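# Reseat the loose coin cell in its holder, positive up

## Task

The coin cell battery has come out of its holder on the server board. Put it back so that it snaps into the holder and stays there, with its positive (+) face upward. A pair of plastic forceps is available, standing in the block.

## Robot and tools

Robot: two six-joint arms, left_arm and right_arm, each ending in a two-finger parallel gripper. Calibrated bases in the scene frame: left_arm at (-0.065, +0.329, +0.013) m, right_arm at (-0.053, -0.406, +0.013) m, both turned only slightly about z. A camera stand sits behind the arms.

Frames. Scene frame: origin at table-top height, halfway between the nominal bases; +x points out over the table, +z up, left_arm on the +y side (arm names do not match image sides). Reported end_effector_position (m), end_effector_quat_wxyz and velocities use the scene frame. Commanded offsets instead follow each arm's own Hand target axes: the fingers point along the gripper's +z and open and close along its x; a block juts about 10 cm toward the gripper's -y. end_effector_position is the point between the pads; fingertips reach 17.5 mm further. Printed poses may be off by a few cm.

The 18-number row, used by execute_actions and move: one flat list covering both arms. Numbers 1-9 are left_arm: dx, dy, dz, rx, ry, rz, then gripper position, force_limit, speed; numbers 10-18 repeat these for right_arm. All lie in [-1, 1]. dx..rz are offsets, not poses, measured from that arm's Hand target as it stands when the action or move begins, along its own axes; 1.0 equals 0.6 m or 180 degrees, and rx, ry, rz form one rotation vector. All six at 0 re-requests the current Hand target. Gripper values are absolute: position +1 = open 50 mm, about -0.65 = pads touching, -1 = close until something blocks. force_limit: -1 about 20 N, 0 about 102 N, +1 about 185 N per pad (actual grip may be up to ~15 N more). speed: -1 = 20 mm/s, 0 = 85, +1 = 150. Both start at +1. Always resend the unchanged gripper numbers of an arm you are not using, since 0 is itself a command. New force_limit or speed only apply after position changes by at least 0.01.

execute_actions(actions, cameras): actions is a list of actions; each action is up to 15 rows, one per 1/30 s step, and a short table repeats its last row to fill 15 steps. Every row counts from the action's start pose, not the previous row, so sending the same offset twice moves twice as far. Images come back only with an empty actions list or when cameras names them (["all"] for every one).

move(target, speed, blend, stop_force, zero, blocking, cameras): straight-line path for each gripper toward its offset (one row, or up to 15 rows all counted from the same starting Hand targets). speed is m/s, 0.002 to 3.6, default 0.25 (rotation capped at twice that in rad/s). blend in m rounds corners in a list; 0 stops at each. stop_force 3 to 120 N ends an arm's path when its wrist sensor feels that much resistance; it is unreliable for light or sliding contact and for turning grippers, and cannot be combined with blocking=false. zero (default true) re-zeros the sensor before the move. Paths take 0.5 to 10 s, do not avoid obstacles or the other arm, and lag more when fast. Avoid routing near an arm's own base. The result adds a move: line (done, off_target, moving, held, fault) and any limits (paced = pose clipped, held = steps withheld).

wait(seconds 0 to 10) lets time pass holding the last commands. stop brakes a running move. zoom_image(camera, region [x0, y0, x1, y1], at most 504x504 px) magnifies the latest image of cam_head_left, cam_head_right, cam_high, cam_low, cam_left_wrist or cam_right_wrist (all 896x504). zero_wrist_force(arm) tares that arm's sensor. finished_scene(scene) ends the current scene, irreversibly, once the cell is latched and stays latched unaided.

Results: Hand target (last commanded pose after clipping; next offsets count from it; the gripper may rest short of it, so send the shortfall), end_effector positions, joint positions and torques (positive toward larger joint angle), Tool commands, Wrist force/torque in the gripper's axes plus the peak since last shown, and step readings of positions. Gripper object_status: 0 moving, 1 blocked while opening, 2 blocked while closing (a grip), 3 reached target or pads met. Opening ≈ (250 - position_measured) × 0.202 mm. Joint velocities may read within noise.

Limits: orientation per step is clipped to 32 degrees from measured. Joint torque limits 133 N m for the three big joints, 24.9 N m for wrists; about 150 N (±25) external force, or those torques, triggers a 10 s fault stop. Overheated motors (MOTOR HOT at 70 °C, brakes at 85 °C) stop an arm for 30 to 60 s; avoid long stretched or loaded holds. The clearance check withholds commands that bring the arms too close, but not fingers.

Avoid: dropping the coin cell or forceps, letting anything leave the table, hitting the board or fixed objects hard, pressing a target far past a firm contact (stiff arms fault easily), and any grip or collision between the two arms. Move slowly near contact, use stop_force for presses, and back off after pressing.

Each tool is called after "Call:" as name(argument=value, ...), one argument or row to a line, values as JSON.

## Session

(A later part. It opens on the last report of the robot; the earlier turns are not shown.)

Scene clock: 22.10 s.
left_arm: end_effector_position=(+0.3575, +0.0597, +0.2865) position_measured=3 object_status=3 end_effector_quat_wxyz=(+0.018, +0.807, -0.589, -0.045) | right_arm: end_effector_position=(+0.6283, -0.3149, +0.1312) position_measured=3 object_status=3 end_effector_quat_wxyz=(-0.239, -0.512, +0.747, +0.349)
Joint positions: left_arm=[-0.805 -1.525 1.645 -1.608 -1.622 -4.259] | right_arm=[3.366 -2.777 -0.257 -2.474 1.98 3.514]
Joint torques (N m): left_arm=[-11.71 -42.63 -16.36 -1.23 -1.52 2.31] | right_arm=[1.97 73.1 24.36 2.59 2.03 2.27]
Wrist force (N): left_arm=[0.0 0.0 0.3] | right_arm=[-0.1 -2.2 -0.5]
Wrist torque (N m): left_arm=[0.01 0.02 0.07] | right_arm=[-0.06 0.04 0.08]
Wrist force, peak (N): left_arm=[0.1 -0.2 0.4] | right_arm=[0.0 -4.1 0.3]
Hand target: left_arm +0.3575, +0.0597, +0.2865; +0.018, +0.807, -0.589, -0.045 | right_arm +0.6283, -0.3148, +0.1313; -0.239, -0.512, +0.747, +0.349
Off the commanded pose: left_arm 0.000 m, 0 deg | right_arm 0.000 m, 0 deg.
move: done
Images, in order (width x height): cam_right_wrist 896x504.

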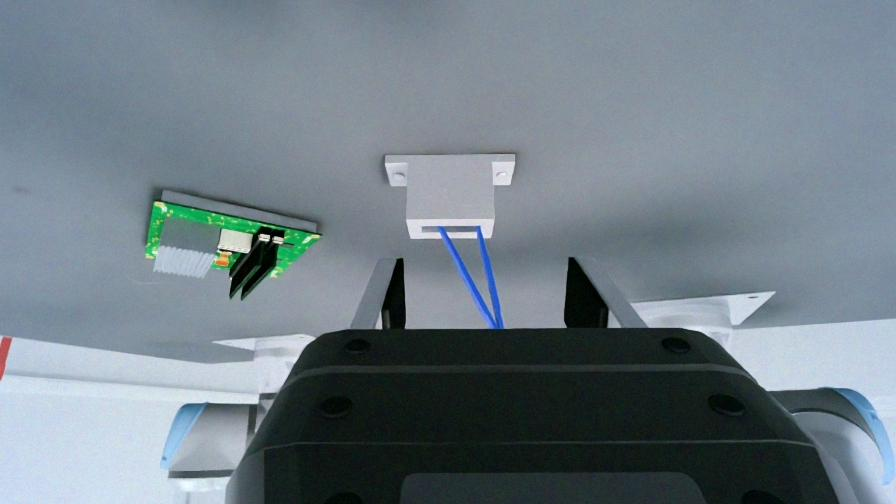

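Call:
move(
  target=[0,0,0,0,0,0,1,1,1,0.057,0.215,0.033,0.2363,-0.1057,-0.0417,1,1,1],
)

Call:
move(
  target=[0,0,0,0,0,0,1,1,1,0.04,0.036,0.11,0,0,0,1,1,1],
  speed=0.1,
  cameras=["cam_right_wrist","cam_low","cam_high"],
)

Call:
zoom_image(
  camera="cam_low",
  region=[440, 220, 560, 320],
)

Scene clock: 25.20 s.
left_arm: end_effector_position=(+0.3575, +0.0597, +0.2865) position_measured=3 object_status=3 end_effector_quat_wxyz=(+0.018, +0.807, -0.589, -0.045) | right_arm: end_effector_position=(+0.5246, -0.3113, +0.2174) position_measured=3 object_status=3 end_effector_quat_wxyz=(+0.108, -0.547, +0.817, +0.148) end_effector_velocity=(+0.000, +0.000, +0.000) end_effector_angular_velocity=(+0.002, -0.002, +0.000)
Joint positions: left_arm=[-0.805 -1.525 1.645 -1.608 -1.622 -4.259] | right_arm=[3.426 -1.792 -1.718 -1.097 1.925 3.788]
Joint velocities: left_arm=[within noise] | right_arm=[0 0.001 -0.003 0.005 0.002 0]
Joint torques (N m): left_arm=[-11.95 -43.1 -16.22 -1.34 -1.51 2.45] | right_arm=[-6.92 42.49 17.34 5.84 2.3 -1.06]
Wrist force (N): left_arm=[0.2 0.0 0.2] | right_arm=[0.6 -0.4 1.0]
Wrist torque (N m): left_arm=[-0.01 0.00 0.07] | right_arm=[0.20 0.06 -0.04]
Wrist force, peak (N): left_arm=[0.1 -0.1 0.4] | right_arm=[-0.5 -4.3 0.1]
Hand target: left_arm +0.3575, +0.0597, +0.2865; +0.018, +0.807, -0.589, -0.045 | right_arm +0.5246, -0.3113, +0.2175; +0.108, -0.547, +0.817, +0.148
Off the commanded pose: left_arm 0.000 m, 0 deg | right_arm 0.000 m, 0 deg.
move: done

Scene clock: 26.40 s.
left_arm: end_effector_position=(+0.3575, +0.0597, +0.2865) position_measured=3 object_status=3 end_effector_quat_wxyz=(+0.018, +0.807, -0.589, -0.045) | right_arm: end_effector_position=(+0.4965, -0.3005, +0.1504) position_measured=3 object_status=3 end_effector_quat_wxyz=(+0.108, -0.547, +0.817, +0.148)
Joint positions: left_arm=[-0.805 -1.525 1.645 -1.608 -1.622 -4.259] | right_arm=[3.458 -1.804 -1.898 -0.894 1.921 3.822]
Joint torques (N m): left_arm=[-11.88 -42.89 -16.49 -1.25 -1.45 2.28] | right_arm=[-7.16 41.75 15.8 4.31 0.02 -2]
Wrist force (N): left_arm=[0.3 0.0 0.2] | right_arm=[0.7 -0.3 1.0]
Wrist torque (N m): left_arm=[0.00 -0.03 0.07] | right_arm=[0.22 0.04 -0.11]
Wrist force, peak (N): left_arm=[0.3 0.0 0.2] | right_arm=[1.2 0.1 2.3]
Hand target: left_arm +0.3575, +0.0597, +0.2865; +0.018, +0.807, -0.589, -0.045 | right_arm +0.4965, -0.3005, +0.1504; +0.108, -0.547, +0.817, +0.148
Off the commanded pose: left_arm 0.000 m, 0 deg | right_arm 0.000 m, 0 deg.
move: done
Images, in order (width x height): cam_high 896x504, cam_low 896x504, cam_right_wrist 896x504.

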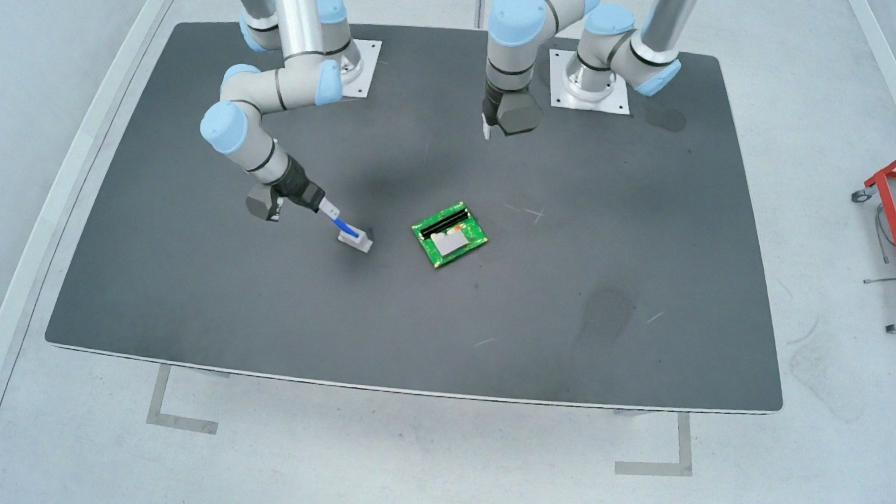

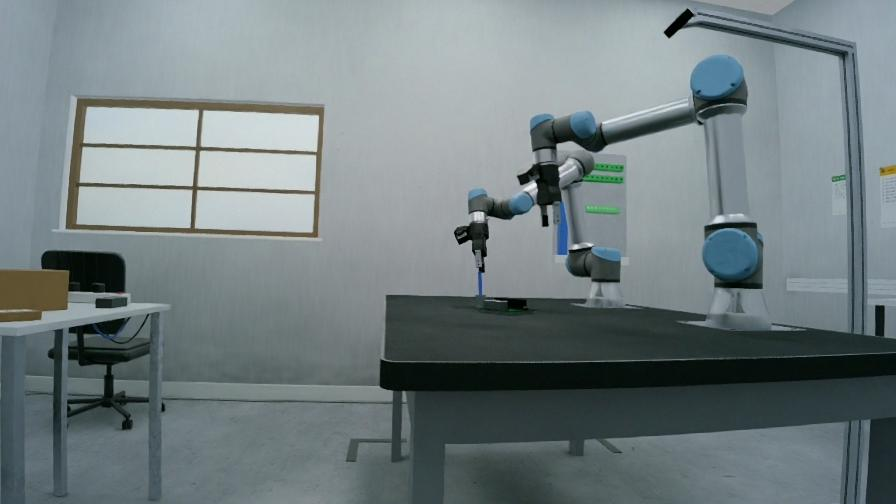

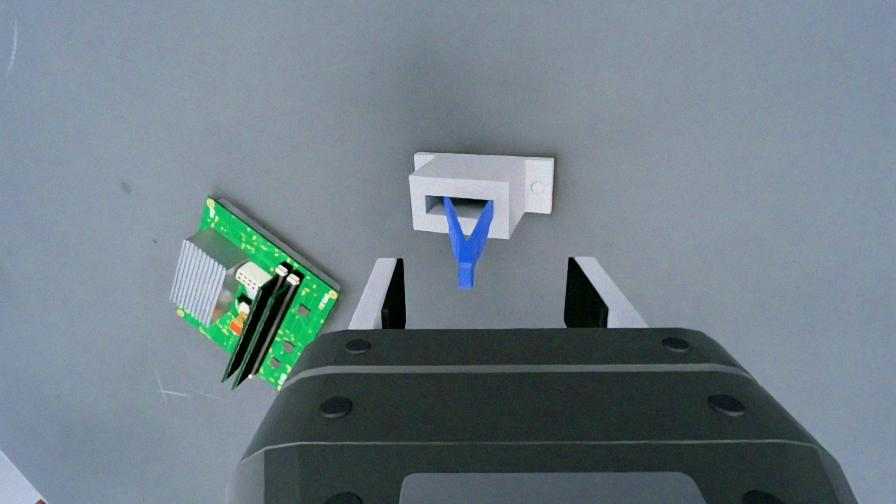

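Scaled by 4.200 from the camera's 896x504 image, which has a finer 1280x720 frame.

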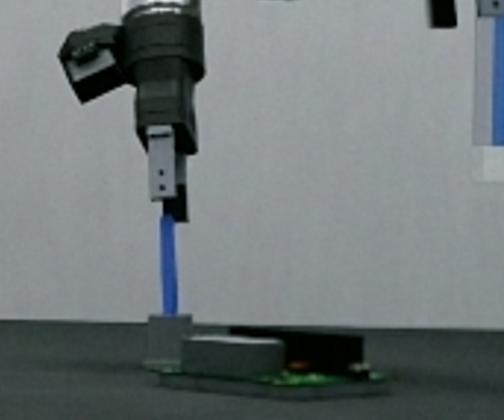

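Call:
zoom_image(
  camera="cam_right_wrist",
  region=[340, 180, 640, 348],
)

Scaled by 1.680 from the camera's 896x504 image, which has a finer 1280x720 frame.

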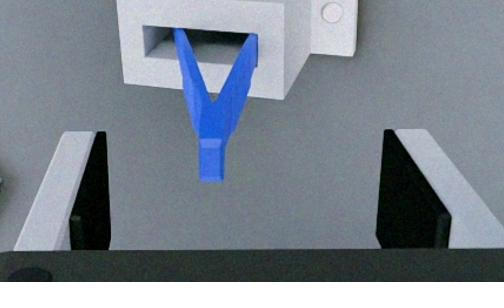

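Call:
move(
  target=[
    [0,0,0,0,0,0,1,1,1,-0.007,0,0.05,0,0,0,1,-1,-1],
    [0,0,0,0,0,0,1,1,1,-0.007,0,0.120,0,0,0,1,-1,-1],
  ],
  speed=0.06,
  stop_force=12,
  cameras=["cam_right_wrist","cam_low"],
)

Call:
zoom_image(
  camera="cam_right_wrist",
  region=[340, 180, 640, 348],
)

Call:
zoom_image(
  camera="cam_low",
  region=[440, 220, 560, 320],
)

Scene clock: 29.93 s.
left_arm: end_effector_position=(+0.3575, +0.0597, +0.2865) position_measured=3 object_status=3 end_effector_quat_wxyz=(+0.018, +0.807, -0.589, -0.045) | right_arm: end_effector_position=(+0.4992, -0.2708, +0.0844) position_measured=3 object_status=3 end_effector_quat_wxyz=(+0.108, -0.547, +0.817, +0.148)
Joint positions: left_arm=[-0.805 -1.525 1.645 -1.608 -1.622 -4.259] | right_arm=[3.51 -1.916 -1.96 -0.701 1.914 3.877]
Joint torques (N m): left_arm=[-10.99 -42.77 -16.72 -1.31 -1.47 2.37] | right_arm=[-3.37 38.08 19.89 0.58 -0.28 -1.91]
Wrist force (N): left_arm=[0.1 0.2 0.3] | right_arm=[-1.4 0.0 -11.0]
Wrist torque (N m): left_arm=[0.03 -0.01 0.07] | right_arm=[0.27 0.14 -0.12]
Wrist force, peak (N): left_arm=[0.4 -0.1 -0.1] | right_arm=[-2.5 0.7 -15.6]
Hand target: left_arm +0.3575, +0.0597, +0.2865; +0.018, +0.807, -0.589, -0.045 | right_arm +0.4992, -0.2708, +0.0844; +0.108, -0.547, +0.817, +0.148
Off the commanded pose: left_arm 0.000 m, 0 deg | right_arm 0.000 m, 0 deg.
move: contact (right_arm)
Images, in order (width x height): cam_low 896x504, cam_right_wrist 896x504.

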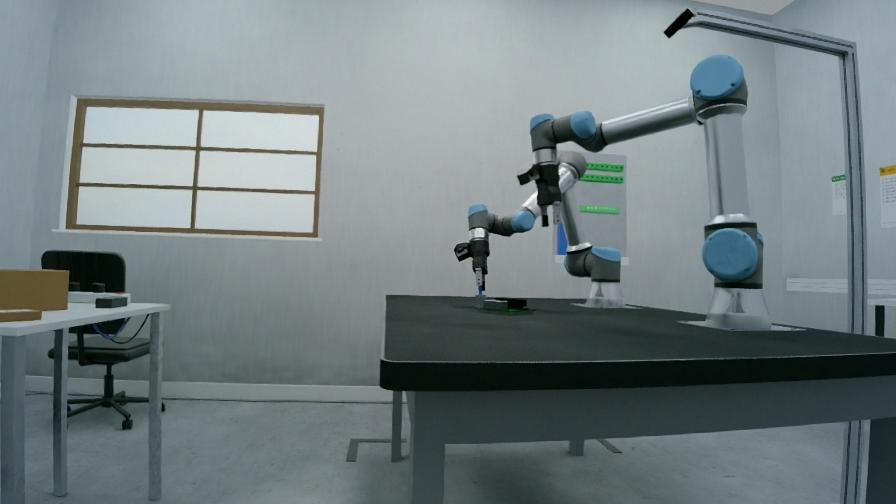

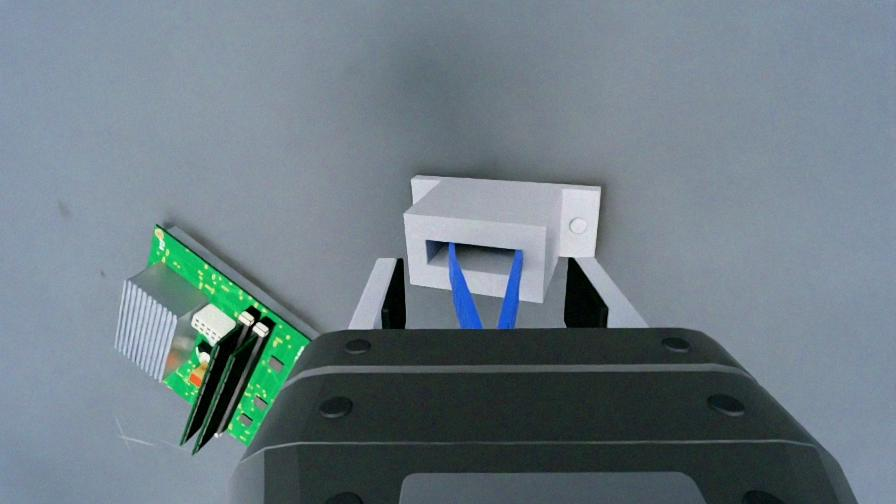

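Scaled by 1.680 from the camera's 896x504 image, which has a finer 1280x720 frame.

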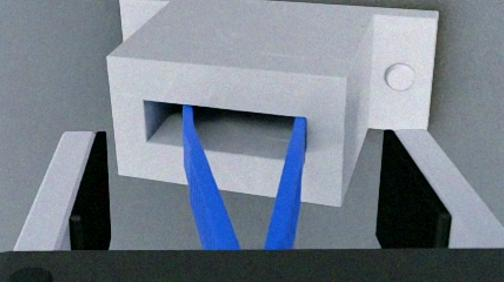

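Scaled by 4.200 from the camera's 896x504 image, which has a finer 1280x720 frame.

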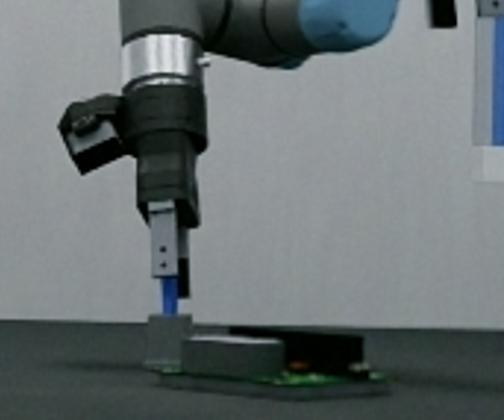

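Call:
move(
  target=[0,0,0,0,0,0,1,1,1,0,0,-0.012,0,0,0,1,-1,-1],
  speed=0.06,
)

Call:
move(
  target=[0,0,0,0,0,0,1,1,1,0,0,0,0,0,0,-0.15,-1,-1],
  cameras=["cam_right_wrist"],
)

Call:
zoom_image(
  camera="cam_right_wrist",
  region=[340, 180, 640, 348],
)

Scene clock: 31.00 s.
left_arm: end_effector_position=(+0.3575, +0.0597, +0.2865) position_measured=3 object_status=3 end_effector_quat_wxyz=(+0.018, +0.807, -0.589, -0.045) | right_arm: end_effector_position=(+0.4991, -0.2735, +0.0913) position_measured=3 object_status=3 end_effector_quat_wxyz=(+0.108, -0.547, +0.817, +0.148)
Joint positions: left_arm=[-0.805 -1.525 1.645 -1.608 -1.622 -4.259] | right_arm=[3.505 -1.903 -1.954 -0.721 1.915 3.872]
Joint torques (N m): left_arm=[-11.32 -42.37 -15.71 -1.34 -1.6 2.43] | right_arm=[1.37 26.6 16.33 5.58 2.5 -0.63]
Wrist force (N): left_arm=[0.0 -0.1 0.2] | right_arm=[0.7 -0.6 1.0]
Wrist torque (N m): left_arm=[-0.01 0.02 0.07] | right_arm=[0.17 0.03 -0.03]
Wrist force, peak (N): left_arm=[0.1 0.1 0.3] | right_arm=[-1.7 0.1 -11.7]
Hand target: left_arm +0.3575, +0.0597, +0.2865; +0.018, +0.807, -0.589, -0.045 | right_arm +0.4991, -0.2734, +0.0911; +0.108, -0.547, +0.817, +0.148
Off the commanded pose: left_arm 0.000 m, 0 deg | right_arm 0.000 m, 0 deg.
move: done

Scene clock: 32.97 s.
left_arm: end_effector_position=(+0.3575, +0.0597, +0.2865) position_measured=3 object_status=3 end_effector_quat_wxyz=(+0.018, +0.807, -0.589, -0.045) | right_arm: end_effector_position=(+0.4991, -0.2734, +0.0911) position_measured=175 object_status=0 end_effector_quat_wxyz=(+0.108, -0.547, +0.817, +0.148)
Joint positions: left_arm=[-0.805 -1.525 1.645 -1.608 -1.622 -4.259] | right_arm=[3.505 -1.903 -1.954 -0.72 1.915 3.872]
Joint torques (N m): left_arm=[-12.36 -42.46 -15.99 -1.23 -1.42 2.31] | right_arm=[4.68 25.22 12.95 5.98 0.59 2.13]
Wrist force (N): left_arm=[0.0 0.0 0.1] | right_arm=[0.5 -0.6 0.8]
Wrist torque (N m): left_arm=[0.01 0.01 0.07] | right_arm=[0.19 0.08 -0.03]
Wrist force, peak (N): left_arm=[0.1 -0.2 0.4] | right_arm=[0.7 -0.7 1.0]
Hand target: left_arm +0.3575, +0.0597, +0.2865; +0.018, +0.807, -0.589, -0.045 | right_arm +0.4991, -0.2734, +0.0911; +0.108, -0.547, +0.817, +0.148
Off the commanded pose: left_arm 0.000 m, 0 deg | right_arm 0.000 m, 0 deg.
move: done
Images, in order (width x height): cam_right_wrist 896x504.

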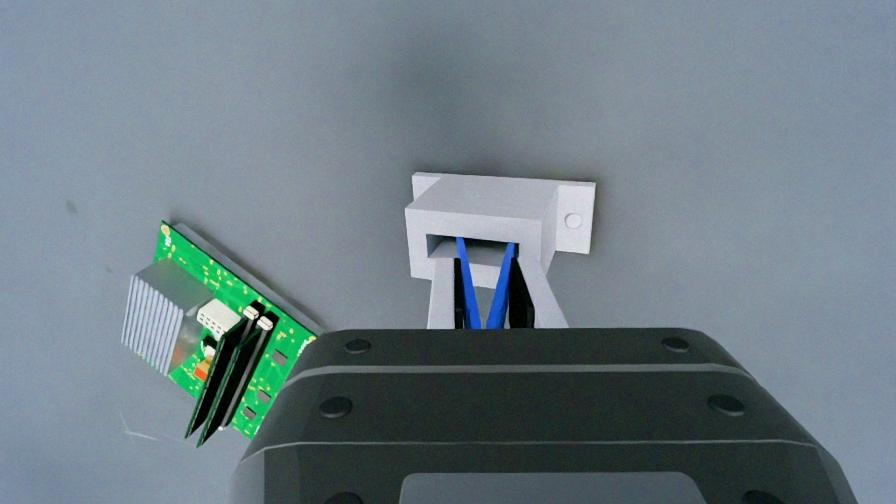

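Scaled by 1.680 from the camera's 896x504 image, which has a finer 1280x720 frame.

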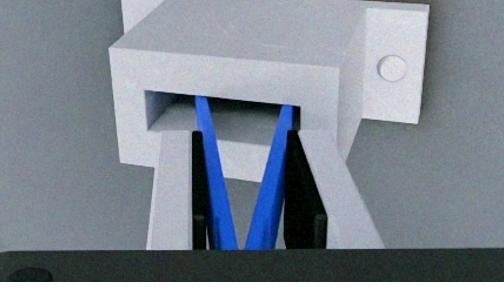

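Call:
move(
  target=[0,0,0,0,0,0,1,1,1,0,0,-0.05,0,0,0,-0.15,-1,-1],
  speed=0.06,
  cameras=["cam_right_wrist"],
)

Call:
zoom_image(
  camera="cam_right_wrist",
  region=[340, 180, 640, 348],
)

Scene clock: 33.97 s.
left_arm: end_effector_position=(+0.3575, +0.0597, +0.2865) position_measured=3 object_status=3 end_effector_quat_wxyz=(+0.018, +0.807, -0.589, -0.045) | right_arm: end_effector_position=(+0.4987, -0.2843, +0.1192) position_measured=175 object_status=3 end_effector_quat_wxyz=(+0.108, -0.547, +0.817, +0.148)
Joint positions: left_arm=[-0.805 -1.525 1.645 -1.608 -1.622 -4.259] | right_arm=[3.486 -1.855 -1.928 -0.801 1.918 3.852]
Joint torques (N m): left_arm=[-12.24 -42.45 -16.18 -1.41 -1.5 2.39] | right_arm=[8 23.8 14.63 5.79 1.68 2.19]
Wrist force (N): left_arm=[0.1 0.0 0.1] | right_arm=[0.5 -0.2 0.9]
Wrist torque (N m): left_arm=[0.01 0.01 0.07] | right_arm=[0.25 0.05 -0.04]
Wrist force, peak (N): left_arm=[0.4 0.1 0.3] | right_arm=[0.7 -0.2 2.4]
Hand target: left_arm +0.3575, +0.0597, +0.2865; +0.018, +0.807, -0.589, -0.045 | right_arm +0.4986, -0.2842, +0.1191; +0.108, -0.547, +0.817, +0.148
Off the commanded pose: left_arm 0.000 m, 0 deg | right_arm 0.000 m, 0 deg.
move: done
Images, in order (width x height): cam_right_wrist 896x504.

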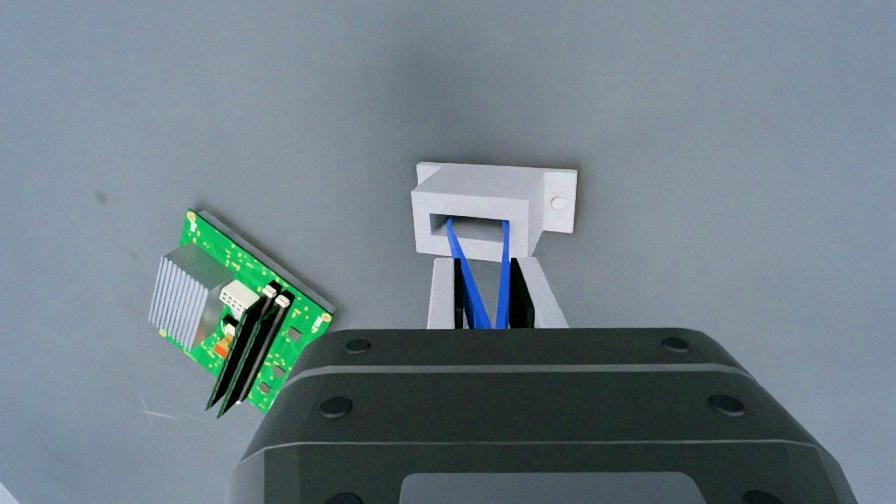

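Scaled by 1.680 from the camera's 896x504 image, which has a finer 1280x720 frame.

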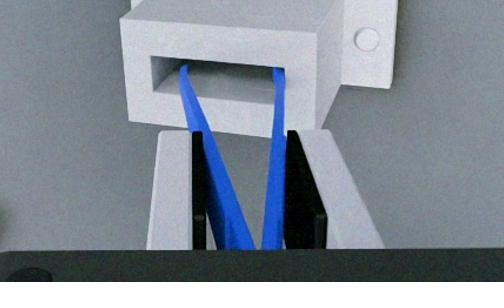

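Call:
move(
  target=[
    [0,0,0,0,0,0,1,1,1,0,0,0.048,0,0,0,-0.15,-1,-1],
    [0,0,0,0,0,0,1,1,1,0,0,0.048,0,0,0,-0.29,-1,-1],
  ],
  speed=0.06,
  cameras=["cam_right_wrist"],
)

Call:
zoom_image(
  camera="cam_right_wrist",
  region=[340, 180, 640, 348],
)

Call:
move(
  target=[0,0,0,0,0,0,1,1,1,0,0,-0.05,0,0,0,-0.29,-1,-1],
  speed=0.06,
  cameras=["cam_right_wrist"],
)

Call:
zoom_image(
  camera="cam_right_wrist",
  region=[340, 180, 640, 348],
)

Scene clock: 35.67 s.
left_arm: end_effector_position=(+0.3575, +0.0597, +0.2865) position_measured=3 object_status=3 end_effector_quat_wxyz=(+0.018, +0.807, -0.589, -0.045) | right_arm: end_effector_position=(+0.4990, -0.2739, +0.0922) position_measured=195 object_status=3 end_effector_quat_wxyz=(+0.108, -0.547, +0.817, +0.148)
Joint positions: left_arm=[-0.805 -1.525 1.645 -1.608 -1.622 -4.259] | right_arm=[3.505 -1.901 -1.953 -0.723 1.915 3.871]
Joint torques (N m): left_arm=[-11.61 -42.8 -16.2 -1.35 -1.46 2.34] | right_arm=[-6.66 43.9 24.3 4.42 1.57 -1.82]
Wrist force (N): left_arm=[-0.1 -0.3 0.1] | right_arm=[0.5 -0.6 0.9]
Wrist torque (N m): left_arm=[-0.04 0.04 0.07] | right_arm=[0.19 0.08 -0.11]
Wrist force, peak (N): left_arm=[0.2 -0.1 0.4] | right_arm=[0.3 -0.6 2.0]
Hand target: left_arm +0.3575, +0.0597, +0.2865; +0.018, +0.807, -0.589, -0.045 | right_arm +0.4991, -0.2739, +0.0922; +0.108, -0.547, +0.817, +0.148
Off the commanded pose: left_arm 0.000 m, 0 deg | right_arm 0.000 m, 0 deg.
move: done
Images, in order (width x height): cam_right_wrist 896x504.

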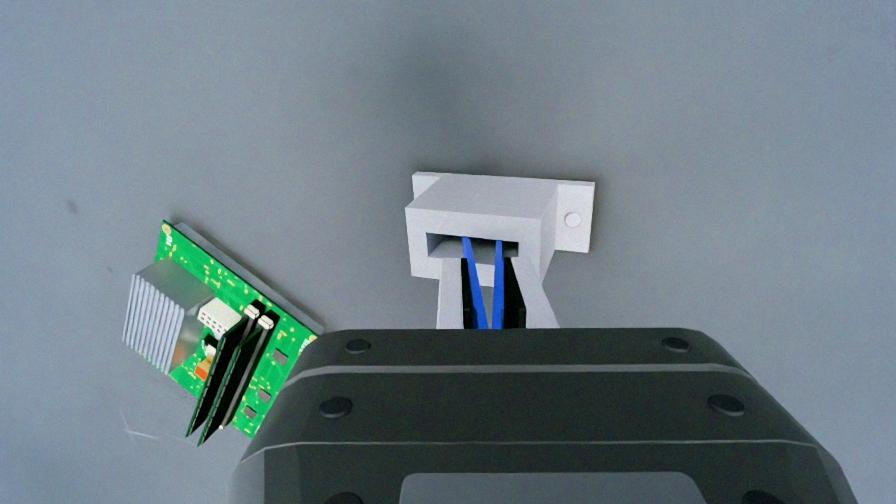

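Scaled by 1.680 from the camera's 896x504 image, which has a finer 1280x720 frame.

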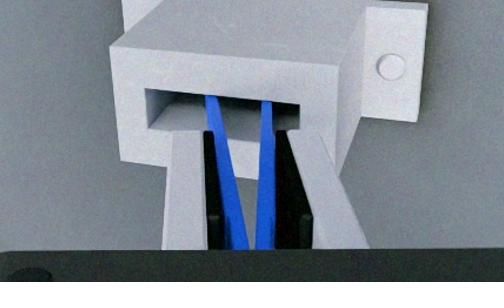

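Scene clock: 36.50 s.
left_arm: end_effector_position=(+0.3575, +0.0597, +0.2865) position_measured=3 object_status=3 end_effector_quat_wxyz=(+0.018, +0.807, -0.589, -0.045) | right_arm: end_effector_position=(+0.4987, -0.2847, +0.1203) position_measured=195 object_status=3 end_effector_quat_wxyz=(+0.108, -0.547, +0.817, +0.148)
Joint positions: left_arm=[-0.805 -1.525 1.645 -1.608 -1.622 -4.259] | right_arm=[3.485 -1.854 -1.927 -0.804 1.918 3.851]
Joint torques (N m): left_arm=[-11.65 -42.69 -16.4 -1.43 -1.56 2.41] | right_arm=[7.59 23.79 13.84 6.06 1.67 2.06]
Wrist force (N): left_arm=[0.3 -0.3 0.1] | right_arm=[0.3 -0.7 0.6]
Wrist torque (N m): left_arm=[-0.03 -0.03 0.07] | right_arm=[0.18 0.10 -0.04]
Wrist force, peak (N): left_arm=[0.3 -0.1 0.3] | right_arm=[0.5 -0.6 1.9]
Hand target: left_arm +0.3575, +0.0597, +0.2865; +0.018, +0.807, -0.589, -0.045 | right_arm +0.4986, -0.2847, +0.1202; +0.108, -0.547, +0.817, +0.148
Off the commanded pose: left_arm 0.000 m, 0 deg | right_arm 0.000 m, 0 deg.
move: done
Images, in order (width x height): cam_right_wrist 896x504.

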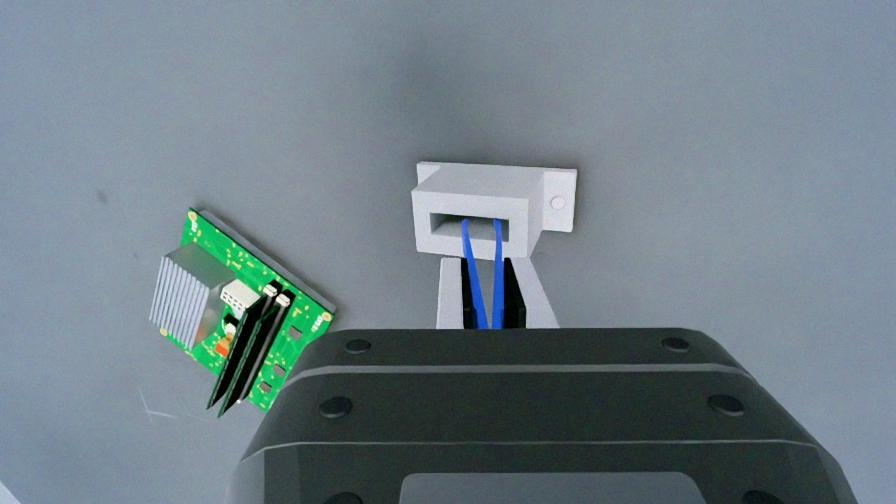

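Scaled by 1.680 from the camera's 896x504 image, which has a finer 1280x720 frame.

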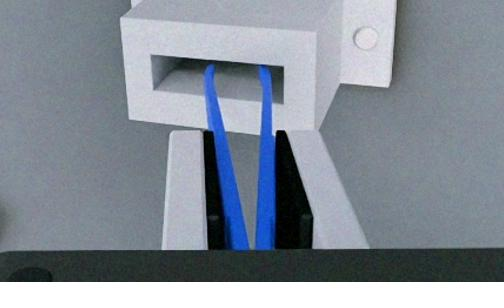

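Call:
move(
  target=[0,0,0,0,0,0,1,1,1,0,0,-0.12,0,0,0,-0.29,-1,-1],
  speed=0.1,
  cameras=["cam_right_wrist","cam_low"],
)

Call:
zoom_image(
  camera="cam_right_wrist",
  region=[340, 180, 640, 348],
)

Call:
zoom_image(
  camera="cam_low",
  region=[440, 220, 560, 320],
)

Scene clock: 37.83 s.
left_arm: end_effector_position=(+0.3575, +0.0597, +0.2865) position_measured=3 object_status=3 end_effector_quat_wxyz=(+0.018, +0.807, -0.589, -0.045) | right_arm: end_effector_position=(+0.4975, -0.3106, +0.1874) position_measured=195 object_status=3 end_effector_quat_wxyz=(+0.108, -0.547, +0.817, +0.148)
Joint positions: left_arm=[-0.805 -1.525 1.645 -1.608 -1.622 -4.259] | right_arm=[3.439 -1.76 -1.842 -0.999 1.923 3.802]
Joint torques (N m): left_arm=[-11.52 -42.98 -16.36 -1.46 -1.43 2.42] | right_arm=[7.93 27.76 22.27 2.93 0.84 2.18]
Wrist force (N): left_arm=[0.0 0.0 0.0] | right_arm=[0.5 -0.6 1.0]
Wrist torque (N m): left_arm=[0.01 0.01 0.07] | right_arm=[0.19 0.07 -0.08]
Wrist force, peak (N): left_arm=[0.0 0.0 0.5] | right_arm=[-0.2 0.0 3.3]
Hand target: left_arm +0.3575, +0.0597, +0.2865; +0.018, +0.807, -0.589, -0.045 | right_arm +0.4975, -0.3106, +0.1874; +0.108, -0.547, +0.817, +0.148
Off the commanded pose: left_arm 0.000 m, 0 deg | right_arm 0.000 m, 0 deg.
move: done
Images, in order (width x height): cam_low 896x504, cam_right_wrist 896x504.

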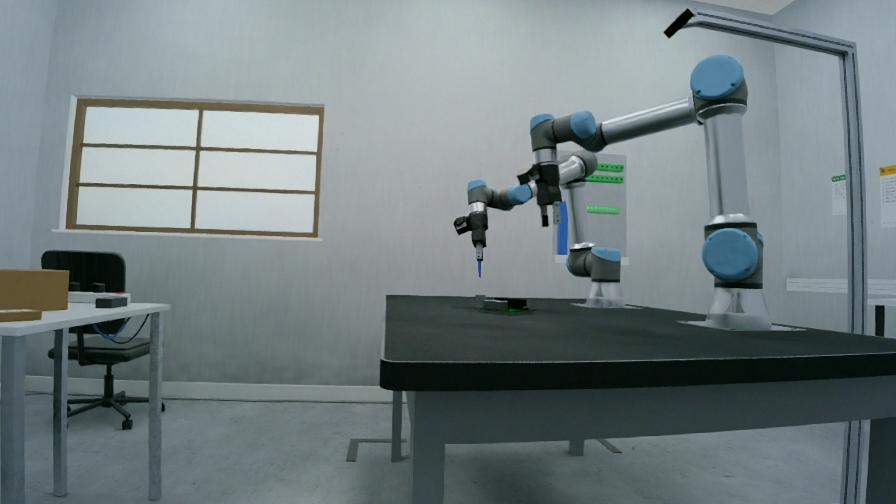

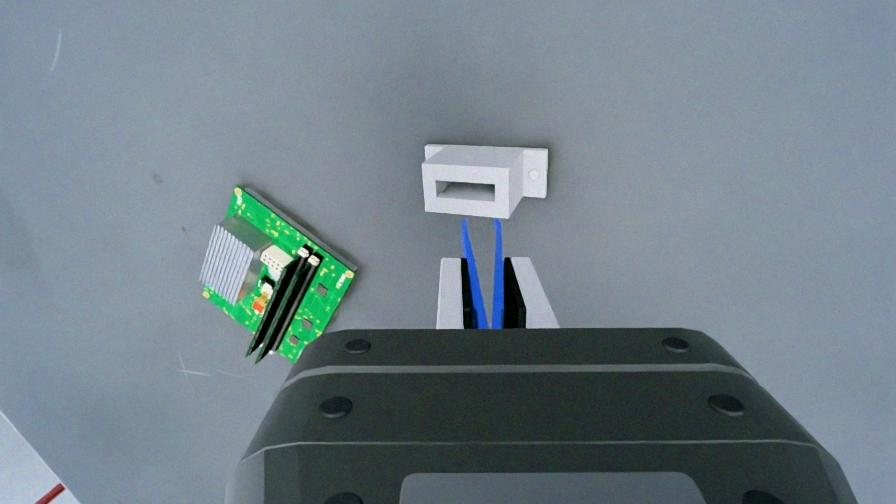

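Scaled by 1.680 from the camera's 896x504 image, which has a finer 1280x720 frame.

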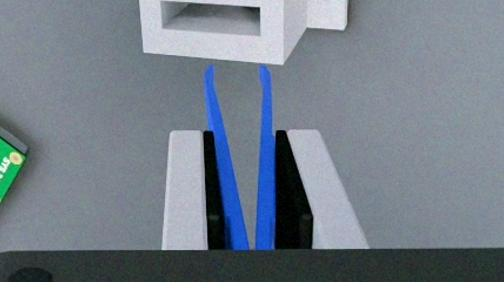

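Scaled by 4.200 from the camera's 896x504 image, which has a finer 1280x720 frame.

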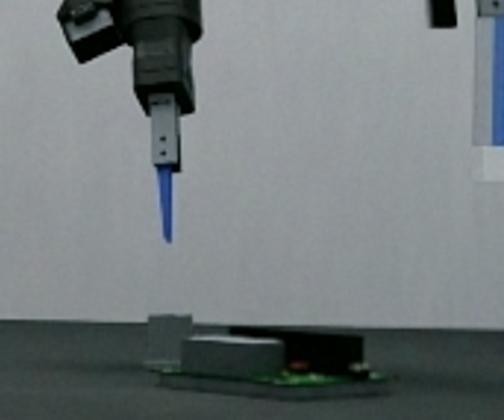

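Call:
move(
  target=[
    [-0.317,-0.1,0,0,0,0,1,1,1,0,0,0,0,0,0,-0.29,-1,-1],
    [-0.317,-0.1,0,0,0,0,1,1,1,-0.342,0.185,0.189,-0.0151,0.1209,-0.295,-0.29,-1,-1],
  ],
  speed=0.25,
  cameras=["cam_right_wrist","cam_low"],
)

Call:
zoom_image(
  camera="cam_right_wrist",
  region=[340, 120, 640, 330],
)

Call:
zoom_image(
  camera="cam_low",
  region=[440, 220, 560, 320],
)

Scene clock: 43.07 s.
left_arm: end_effector_position=(+0.3569, +0.2591, +0.2915) position_measured=3 object_status=3 end_effector_quat_wxyz=(+0.018, +0.807, -0.589, -0.045) | right_arm: end_effector_position=(+0.4741, -0.0533, +0.1647) position_measured=195 object_status=3 end_effector_quat_wxyz=(+0.001, +0.872, -0.490, -0.001)
Joint positions: left_arm=[-0.464 -1.705 1.801 -1.572 -1.591 -3.92] | right_arm=[3.99 -1.949 -1.574 -1.191 1.572 3.395]
Joint torques (N m): left_arm=[13.05 -6.11 -31.54 -5.62 0.4 2.67] | right_arm=[4.68 44.51 25.03 5.47 0.54 0.24]
Wrist force (N): left_arm=[0.2 0.0 0.0] | right_arm=[0.4 -1.1 0.8]
Wrist torque (N m): left_arm=[0.02 -0.03 0.04] | right_arm=[0.05 -0.02 -0.02]
Wrist force, peak (N): left_arm=[3.4 1.1 0.4] | right_arm=[2.5 -1.5 0.4]
Hand target: left_arm +0.3569, +0.2591, +0.2915; +0.018, +0.807, -0.589, -0.045 | right_arm +0.4741, -0.0532, +0.1648; +0.001, +0.872, -0.490, -0.001
Off the commanded pose: left_arm 0.000 m, 0 deg | right_arm 0.000 m, 0 deg.
move: done
Images, in order (width x height): cam_low 896x504, cam_right_wrist 896x504.

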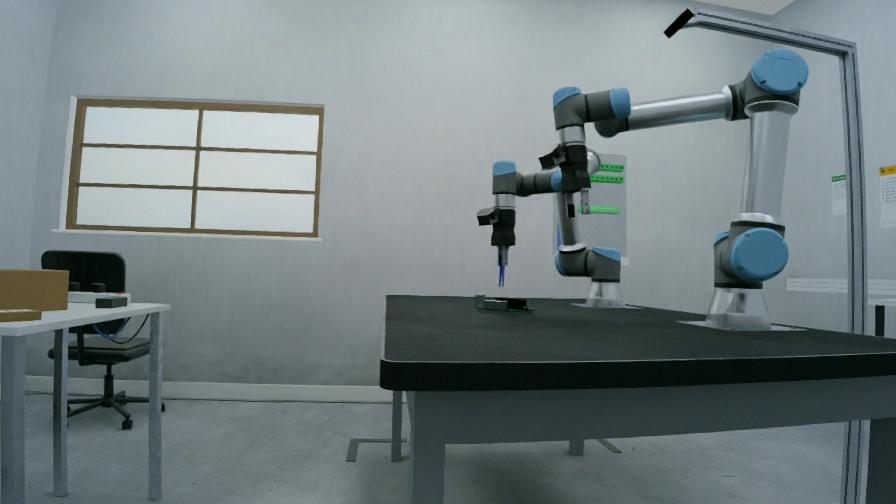

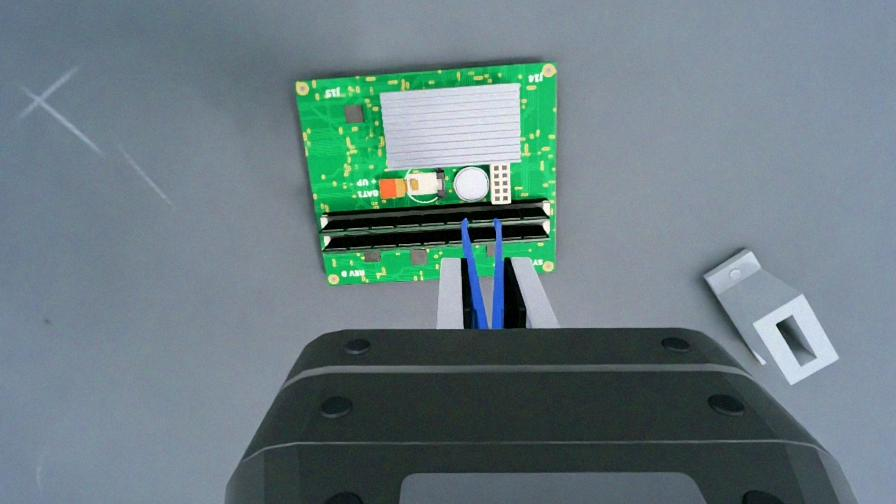

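Scaled by 1.680 from the camera's 896x504 image, which has a finer 1280x720 frame.

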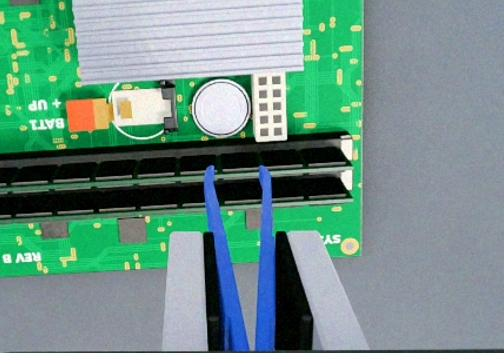

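Scaled by 4.200 from the camera's 896x504 image, which has a finer 1280x720 frame.

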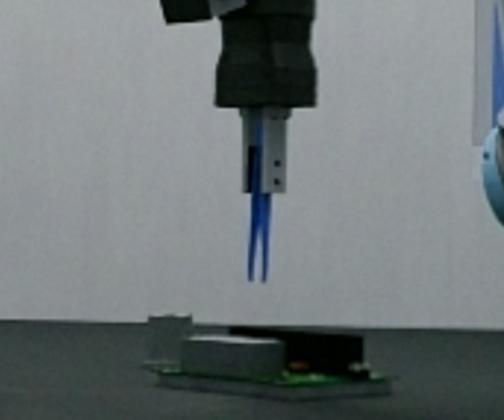

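Call:
move(
  target=[0,0,0,0,0,0,1,1,1,-0.002,-0.006,0.075,0,0,-0.0167,-0.29,-1,-1],
  speed=0.1,
  cameras=["cam_right_wrist"],
)

Call:
zoom_image(
  camera="cam_right_wrist",
  region=[380, 140, 580, 260],
)

Scene clock: 44.80 s.
left_arm: end_effector_position=(+0.3569, +0.2591, +0.2915) position_measured=3 object_status=3 end_effector_quat_wxyz=(+0.018, +0.807, -0.589, -0.045) | right_arm: end_effector_position=(+0.4765, -0.0504, +0.1198) position_measured=195 object_status=3 end_effector_quat_wxyz=(+0.001, +0.884, -0.467, -0.001)
Joint positions: left_arm=[-0.464 -1.705 1.801 -1.572 -1.591 -3.92] | right_arm=[3.99 -2.002 -1.624 -1.089 1.572 3.343]
Joint torques (N m): left_arm=[13.66 -5.54 -31.52 -5.56 0.86 2.71] | right_arm=[4.09 44.75 23.02 2.8 -1.15 1.71]
Wrist force (N): left_arm=[0.1 0.0 0.0] | right_arm=[0.4 -0.9 0.2]
Wrist torque (N m): left_arm=[0.03 -0.01 0.04] | right_arm=[0.08 -0.03 -0.03]
Wrist force, peak (N): left_arm=[0.1 0.1 -0.3] | right_arm=[0.7 -0.8 2.4]
Hand target: left_arm +0.3569, +0.2591, +0.2915; +0.018, +0.807, -0.589, -0.045 | right_arm +0.4765, -0.0503, +0.1198; +0.001, +0.884, -0.467, -0.001
Off the commanded pose: left_arm 0.000 m, 0 deg | right_arm 0.000 m, 0 deg.
move: done
Images, in order (width x height): cam_right_wrist 896x504.

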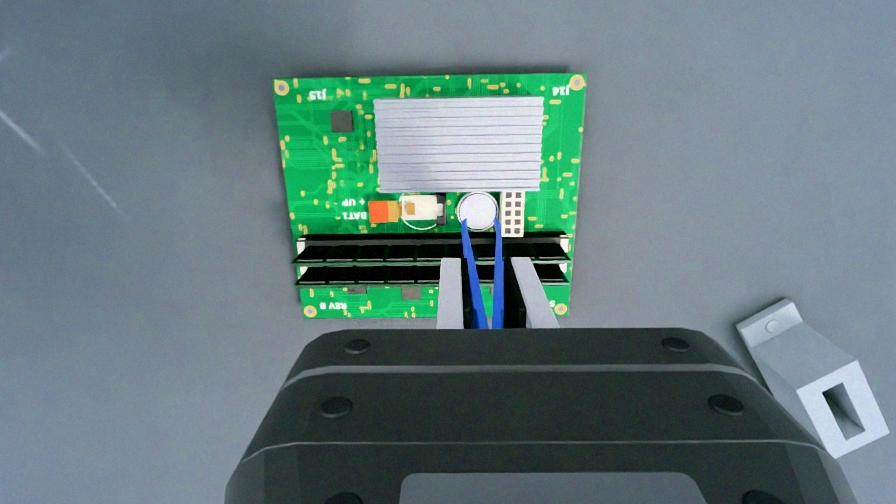

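Scaled by 2.520 from the camera's 896x504 image, which has a finer 1280x720 frame.

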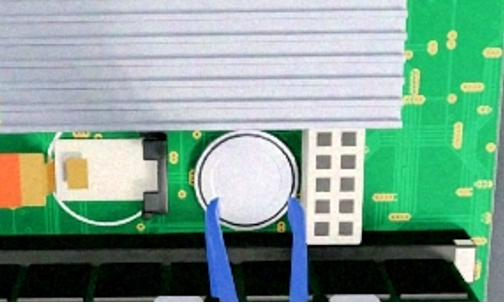

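Call:
move(
  target=[0,0,0,0,0,0,1,1,1,0,0,0.08,0,0,0,-0.29,-1,-1],
  speed=0.02,
  stop_force=3.5,
  cameras=["cam_right_wrist"],
)

Call:
zoom_image(
  camera="cam_right_wrist",
  region=[380, 160, 580, 280],
)

Scene clock: 47.50 s.
left_arm: end_effector_position=(+0.3569, +0.2591, +0.2915) position_measured=3 object_status=3 end_effector_quat_wxyz=(+0.018, +0.807, -0.589, -0.045) | right_arm: end_effector_position=(+0.4764, -0.0504, +0.0946) position_measured=195 object_status=3 end_effector_quat_wxyz=(+0.001, +0.884, -0.467, -0.001)
Joint positions: left_arm=[-0.464 -1.705 1.801 -1.572 -1.591 -3.92] | right_arm=[3.99 -2.031 -1.653 -1.03 1.572 3.343]
Joint torques (N m): left_arm=[13.85 -5.09 -31.28 -5.46 0.66 2.58] | right_arm=[2.37 47.78 23.44 4.59 0.6 -0.7]
Wrist force (N): left_arm=[0.1 0.0 -0.3] | right_arm=[0.5 -1.7 -4.9]
Wrist torque (N m): left_arm=[0.02 -0.03 0.04] | right_arm=[0.18 -0.03 -0.03]
Wrist force, peak (N): left_arm=[0.2 -0.1 -0.3] | right_arm=[-0.1 0.3 -27.5]
Hand target: left_arm +0.3569, +0.2591, +0.2915; +0.018, +0.807, -0.589, -0.045 | right_arm +0.4764, -0.0504, +0.0946; +0.001, +0.884, -0.467, -0.001 (not the last commanded pose)
Off the commanded pose: left_arm 0.000 m, 0 deg | right_arm 0.023 m, 0 deg.
move: contact (right_arm)
Images, in order (width x height): cam_right_wrist 896x504.

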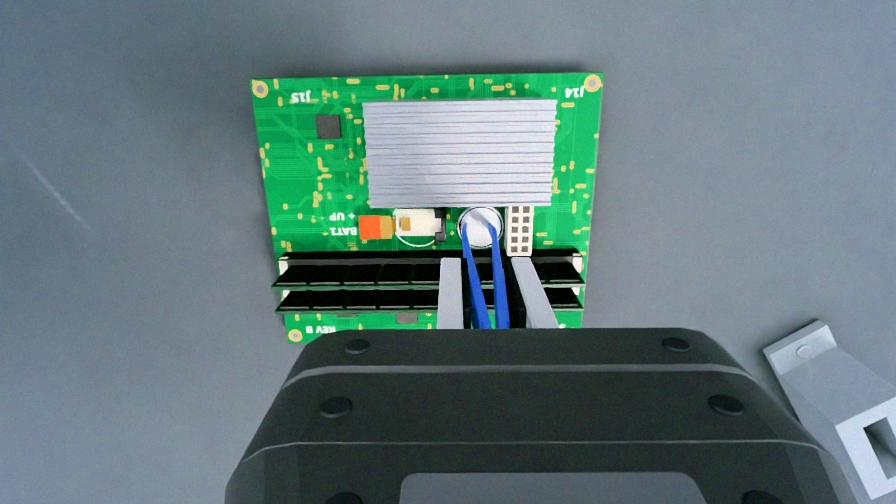

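Scaled by 2.520 from the camera's 896x504 image, which has a finer 1280x720 frame.

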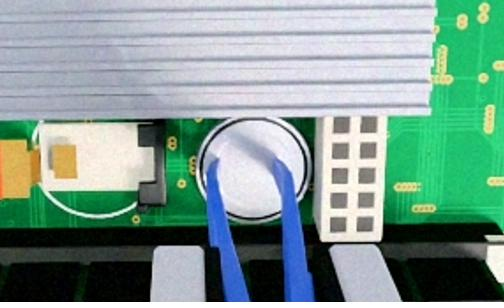

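Call:
move(
  target=[0,0,0,0,0,0,1,1,1,-0.006,0,0,0,0,0,-0.29,-1,-1],
  speed=0.01,
  cameras=["cam_right_wrist"],
)

Call:
zoom_image(
  camera="cam_right_wrist",
  region=[380, 160, 580, 280],
)

Scene clock: 48.40 s.
left_arm: end_effector_position=(+0.3569, +0.2591, +0.2915) position_measured=3 object_status=3 end_effector_quat_wxyz=(+0.018, +0.807, -0.589, -0.045) | right_arm: end_effector_position=(+0.4744, -0.0473, +0.0946) position_measured=195 object_status=3 end_effector_quat_wxyz=(+0.001, +0.884, -0.467, -0.001)
Joint positions: left_arm=[-0.464 -1.705 1.801 -1.572 -1.591 -3.92] | right_arm=[3.996 -2.031 -1.653 -1.03 1.572 3.349]
Joint torques (N m): left_arm=[12.57 -5.78 -30.82 -5.59 0.75 2.65] | right_arm=[-0.06 50.22 14.11 4.96 0.3 1.17]
Wrist force (N): left_arm=[0.2 -0.1 -0.2] | right_arm=[0.7 -0.8 0.0]
Wrist torque (N m): left_arm=[0.02 -0.04 0.04] | right_arm=[0.11 -0.01 -0.03]
Wrist force, peak (N): left_arm=[0.3 0.2 -0.1] | right_arm=[0.4 -1.9 -4.9]
Hand target: left_arm +0.3569, +0.2591, +0.2915; +0.018, +0.807, -0.589, -0.045 | right_arm +0.4744, -0.0474, +0.0946; +0.001, +0.884, -0.467, -0.001
Off the commanded pose: left_arm 0.000 m, 0 deg | right_arm 0.000 m, 0 deg.
move: done
Images, in order (width x height): cam_right_wrist 896x504.

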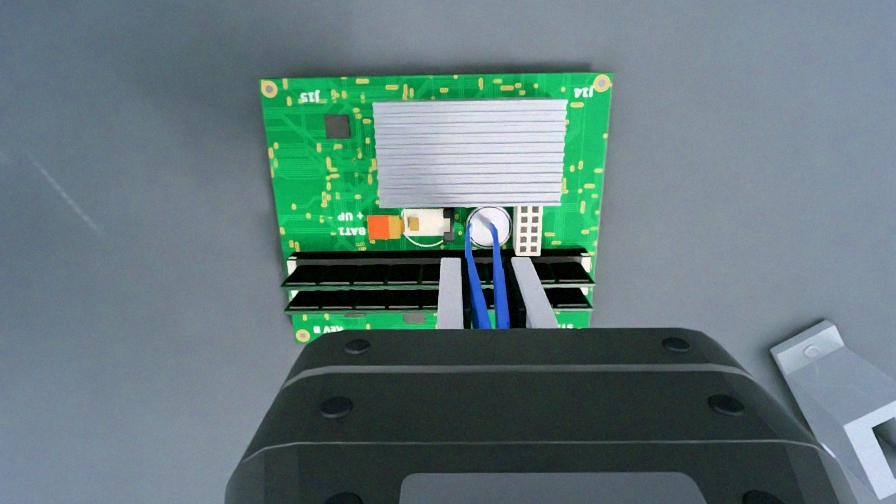

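Scaled by 2.520 from the camera's 896x504 image, which has a finer 1280x720 frame.

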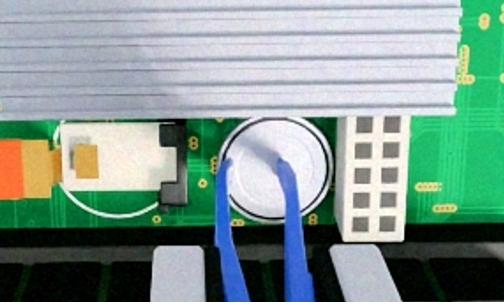

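Call:
move(
  target=[
    [0,0,0,0,0,0,1,1,1,0.006,0,-0.003,0,0,0,-0.29,-1,-1],
    [0,0,0,0,0,0,1,1,1,0.006,0,0.0016,0,0,0,-0.29,-1,-1],
    [0,0,0,0,0,0,1,1,1,-0.002,0,0.002,0,0,0,-0.29,-1,-1],
  ],
  speed=0.02,
  cameras=["cam_right_wrist"],
)

Call:
zoom_image(
  camera="cam_right_wrist",
  region=[380, 160, 580, 280],
)

Scene clock: 50.00 s.
left_arm: end_effector_position=(+0.3569, +0.2591, +0.2915) position_measured=3 object_status=3 end_effector_quat_wxyz=(+0.018, +0.807, -0.589, -0.045) | right_arm: end_effector_position=(+0.4737, -0.0463, +0.0934) position_measured=195 object_status=3 end_effector_quat_wxyz=(+0.001, +0.884, -0.467, -0.001)
Joint positions: left_arm=[-0.464 -1.705 1.801 -1.572 -1.591 -3.92] | right_arm=[3.998 -2.032 -1.654 -1.028 1.572 3.351]
Joint torques (N m): left_arm=[13.68 -6.16 -31.83 -5.64 0.79 2.63] | right_arm=[-6.6 9.2 -0.4 1.14 -0.31 -1.63]
Wrist force (N): left_arm=[0.0 -0.1 0.0] | right_arm=[-2.3 -1.5 -35.2]
Wrist torque (N m): left_arm=[0.00 0.00 0.03] | right_arm=[0.23 -0.24 -0.03]
Wrist force, peak (N): left_arm=[0.3 0.1 -0.2] | right_arm=[-1.9 -1.7 -36.1]
Hand target: left_arm +0.3569, +0.2591, +0.2915; +0.018, +0.807, -0.589, -0.045 | right_arm +0.4737, -0.0464, +0.0934; +0.001, +0.884, -0.467, -0.001
Off the commanded pose: left_arm 0.000 m, 0 deg | right_arm 0.000 m, 0 deg.
move: done
Images, in order (width x height): cam_right_wrist 896x504.

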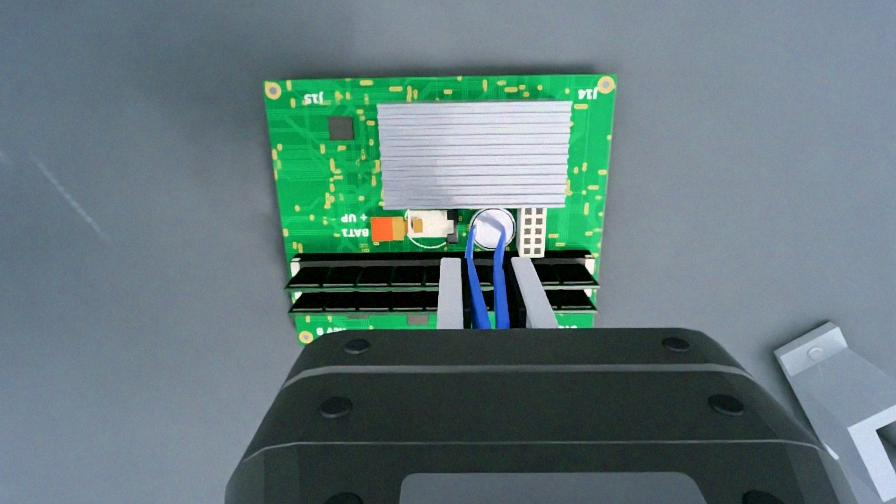

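Scaled by 2.520 from the camera's 896x504 image, which has a finer 1280x720 frame.

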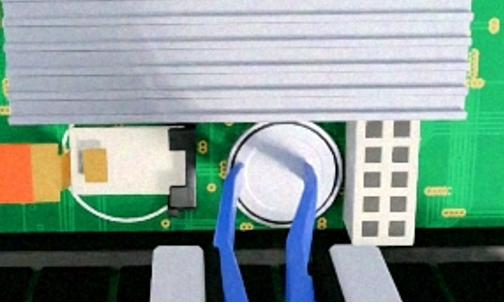

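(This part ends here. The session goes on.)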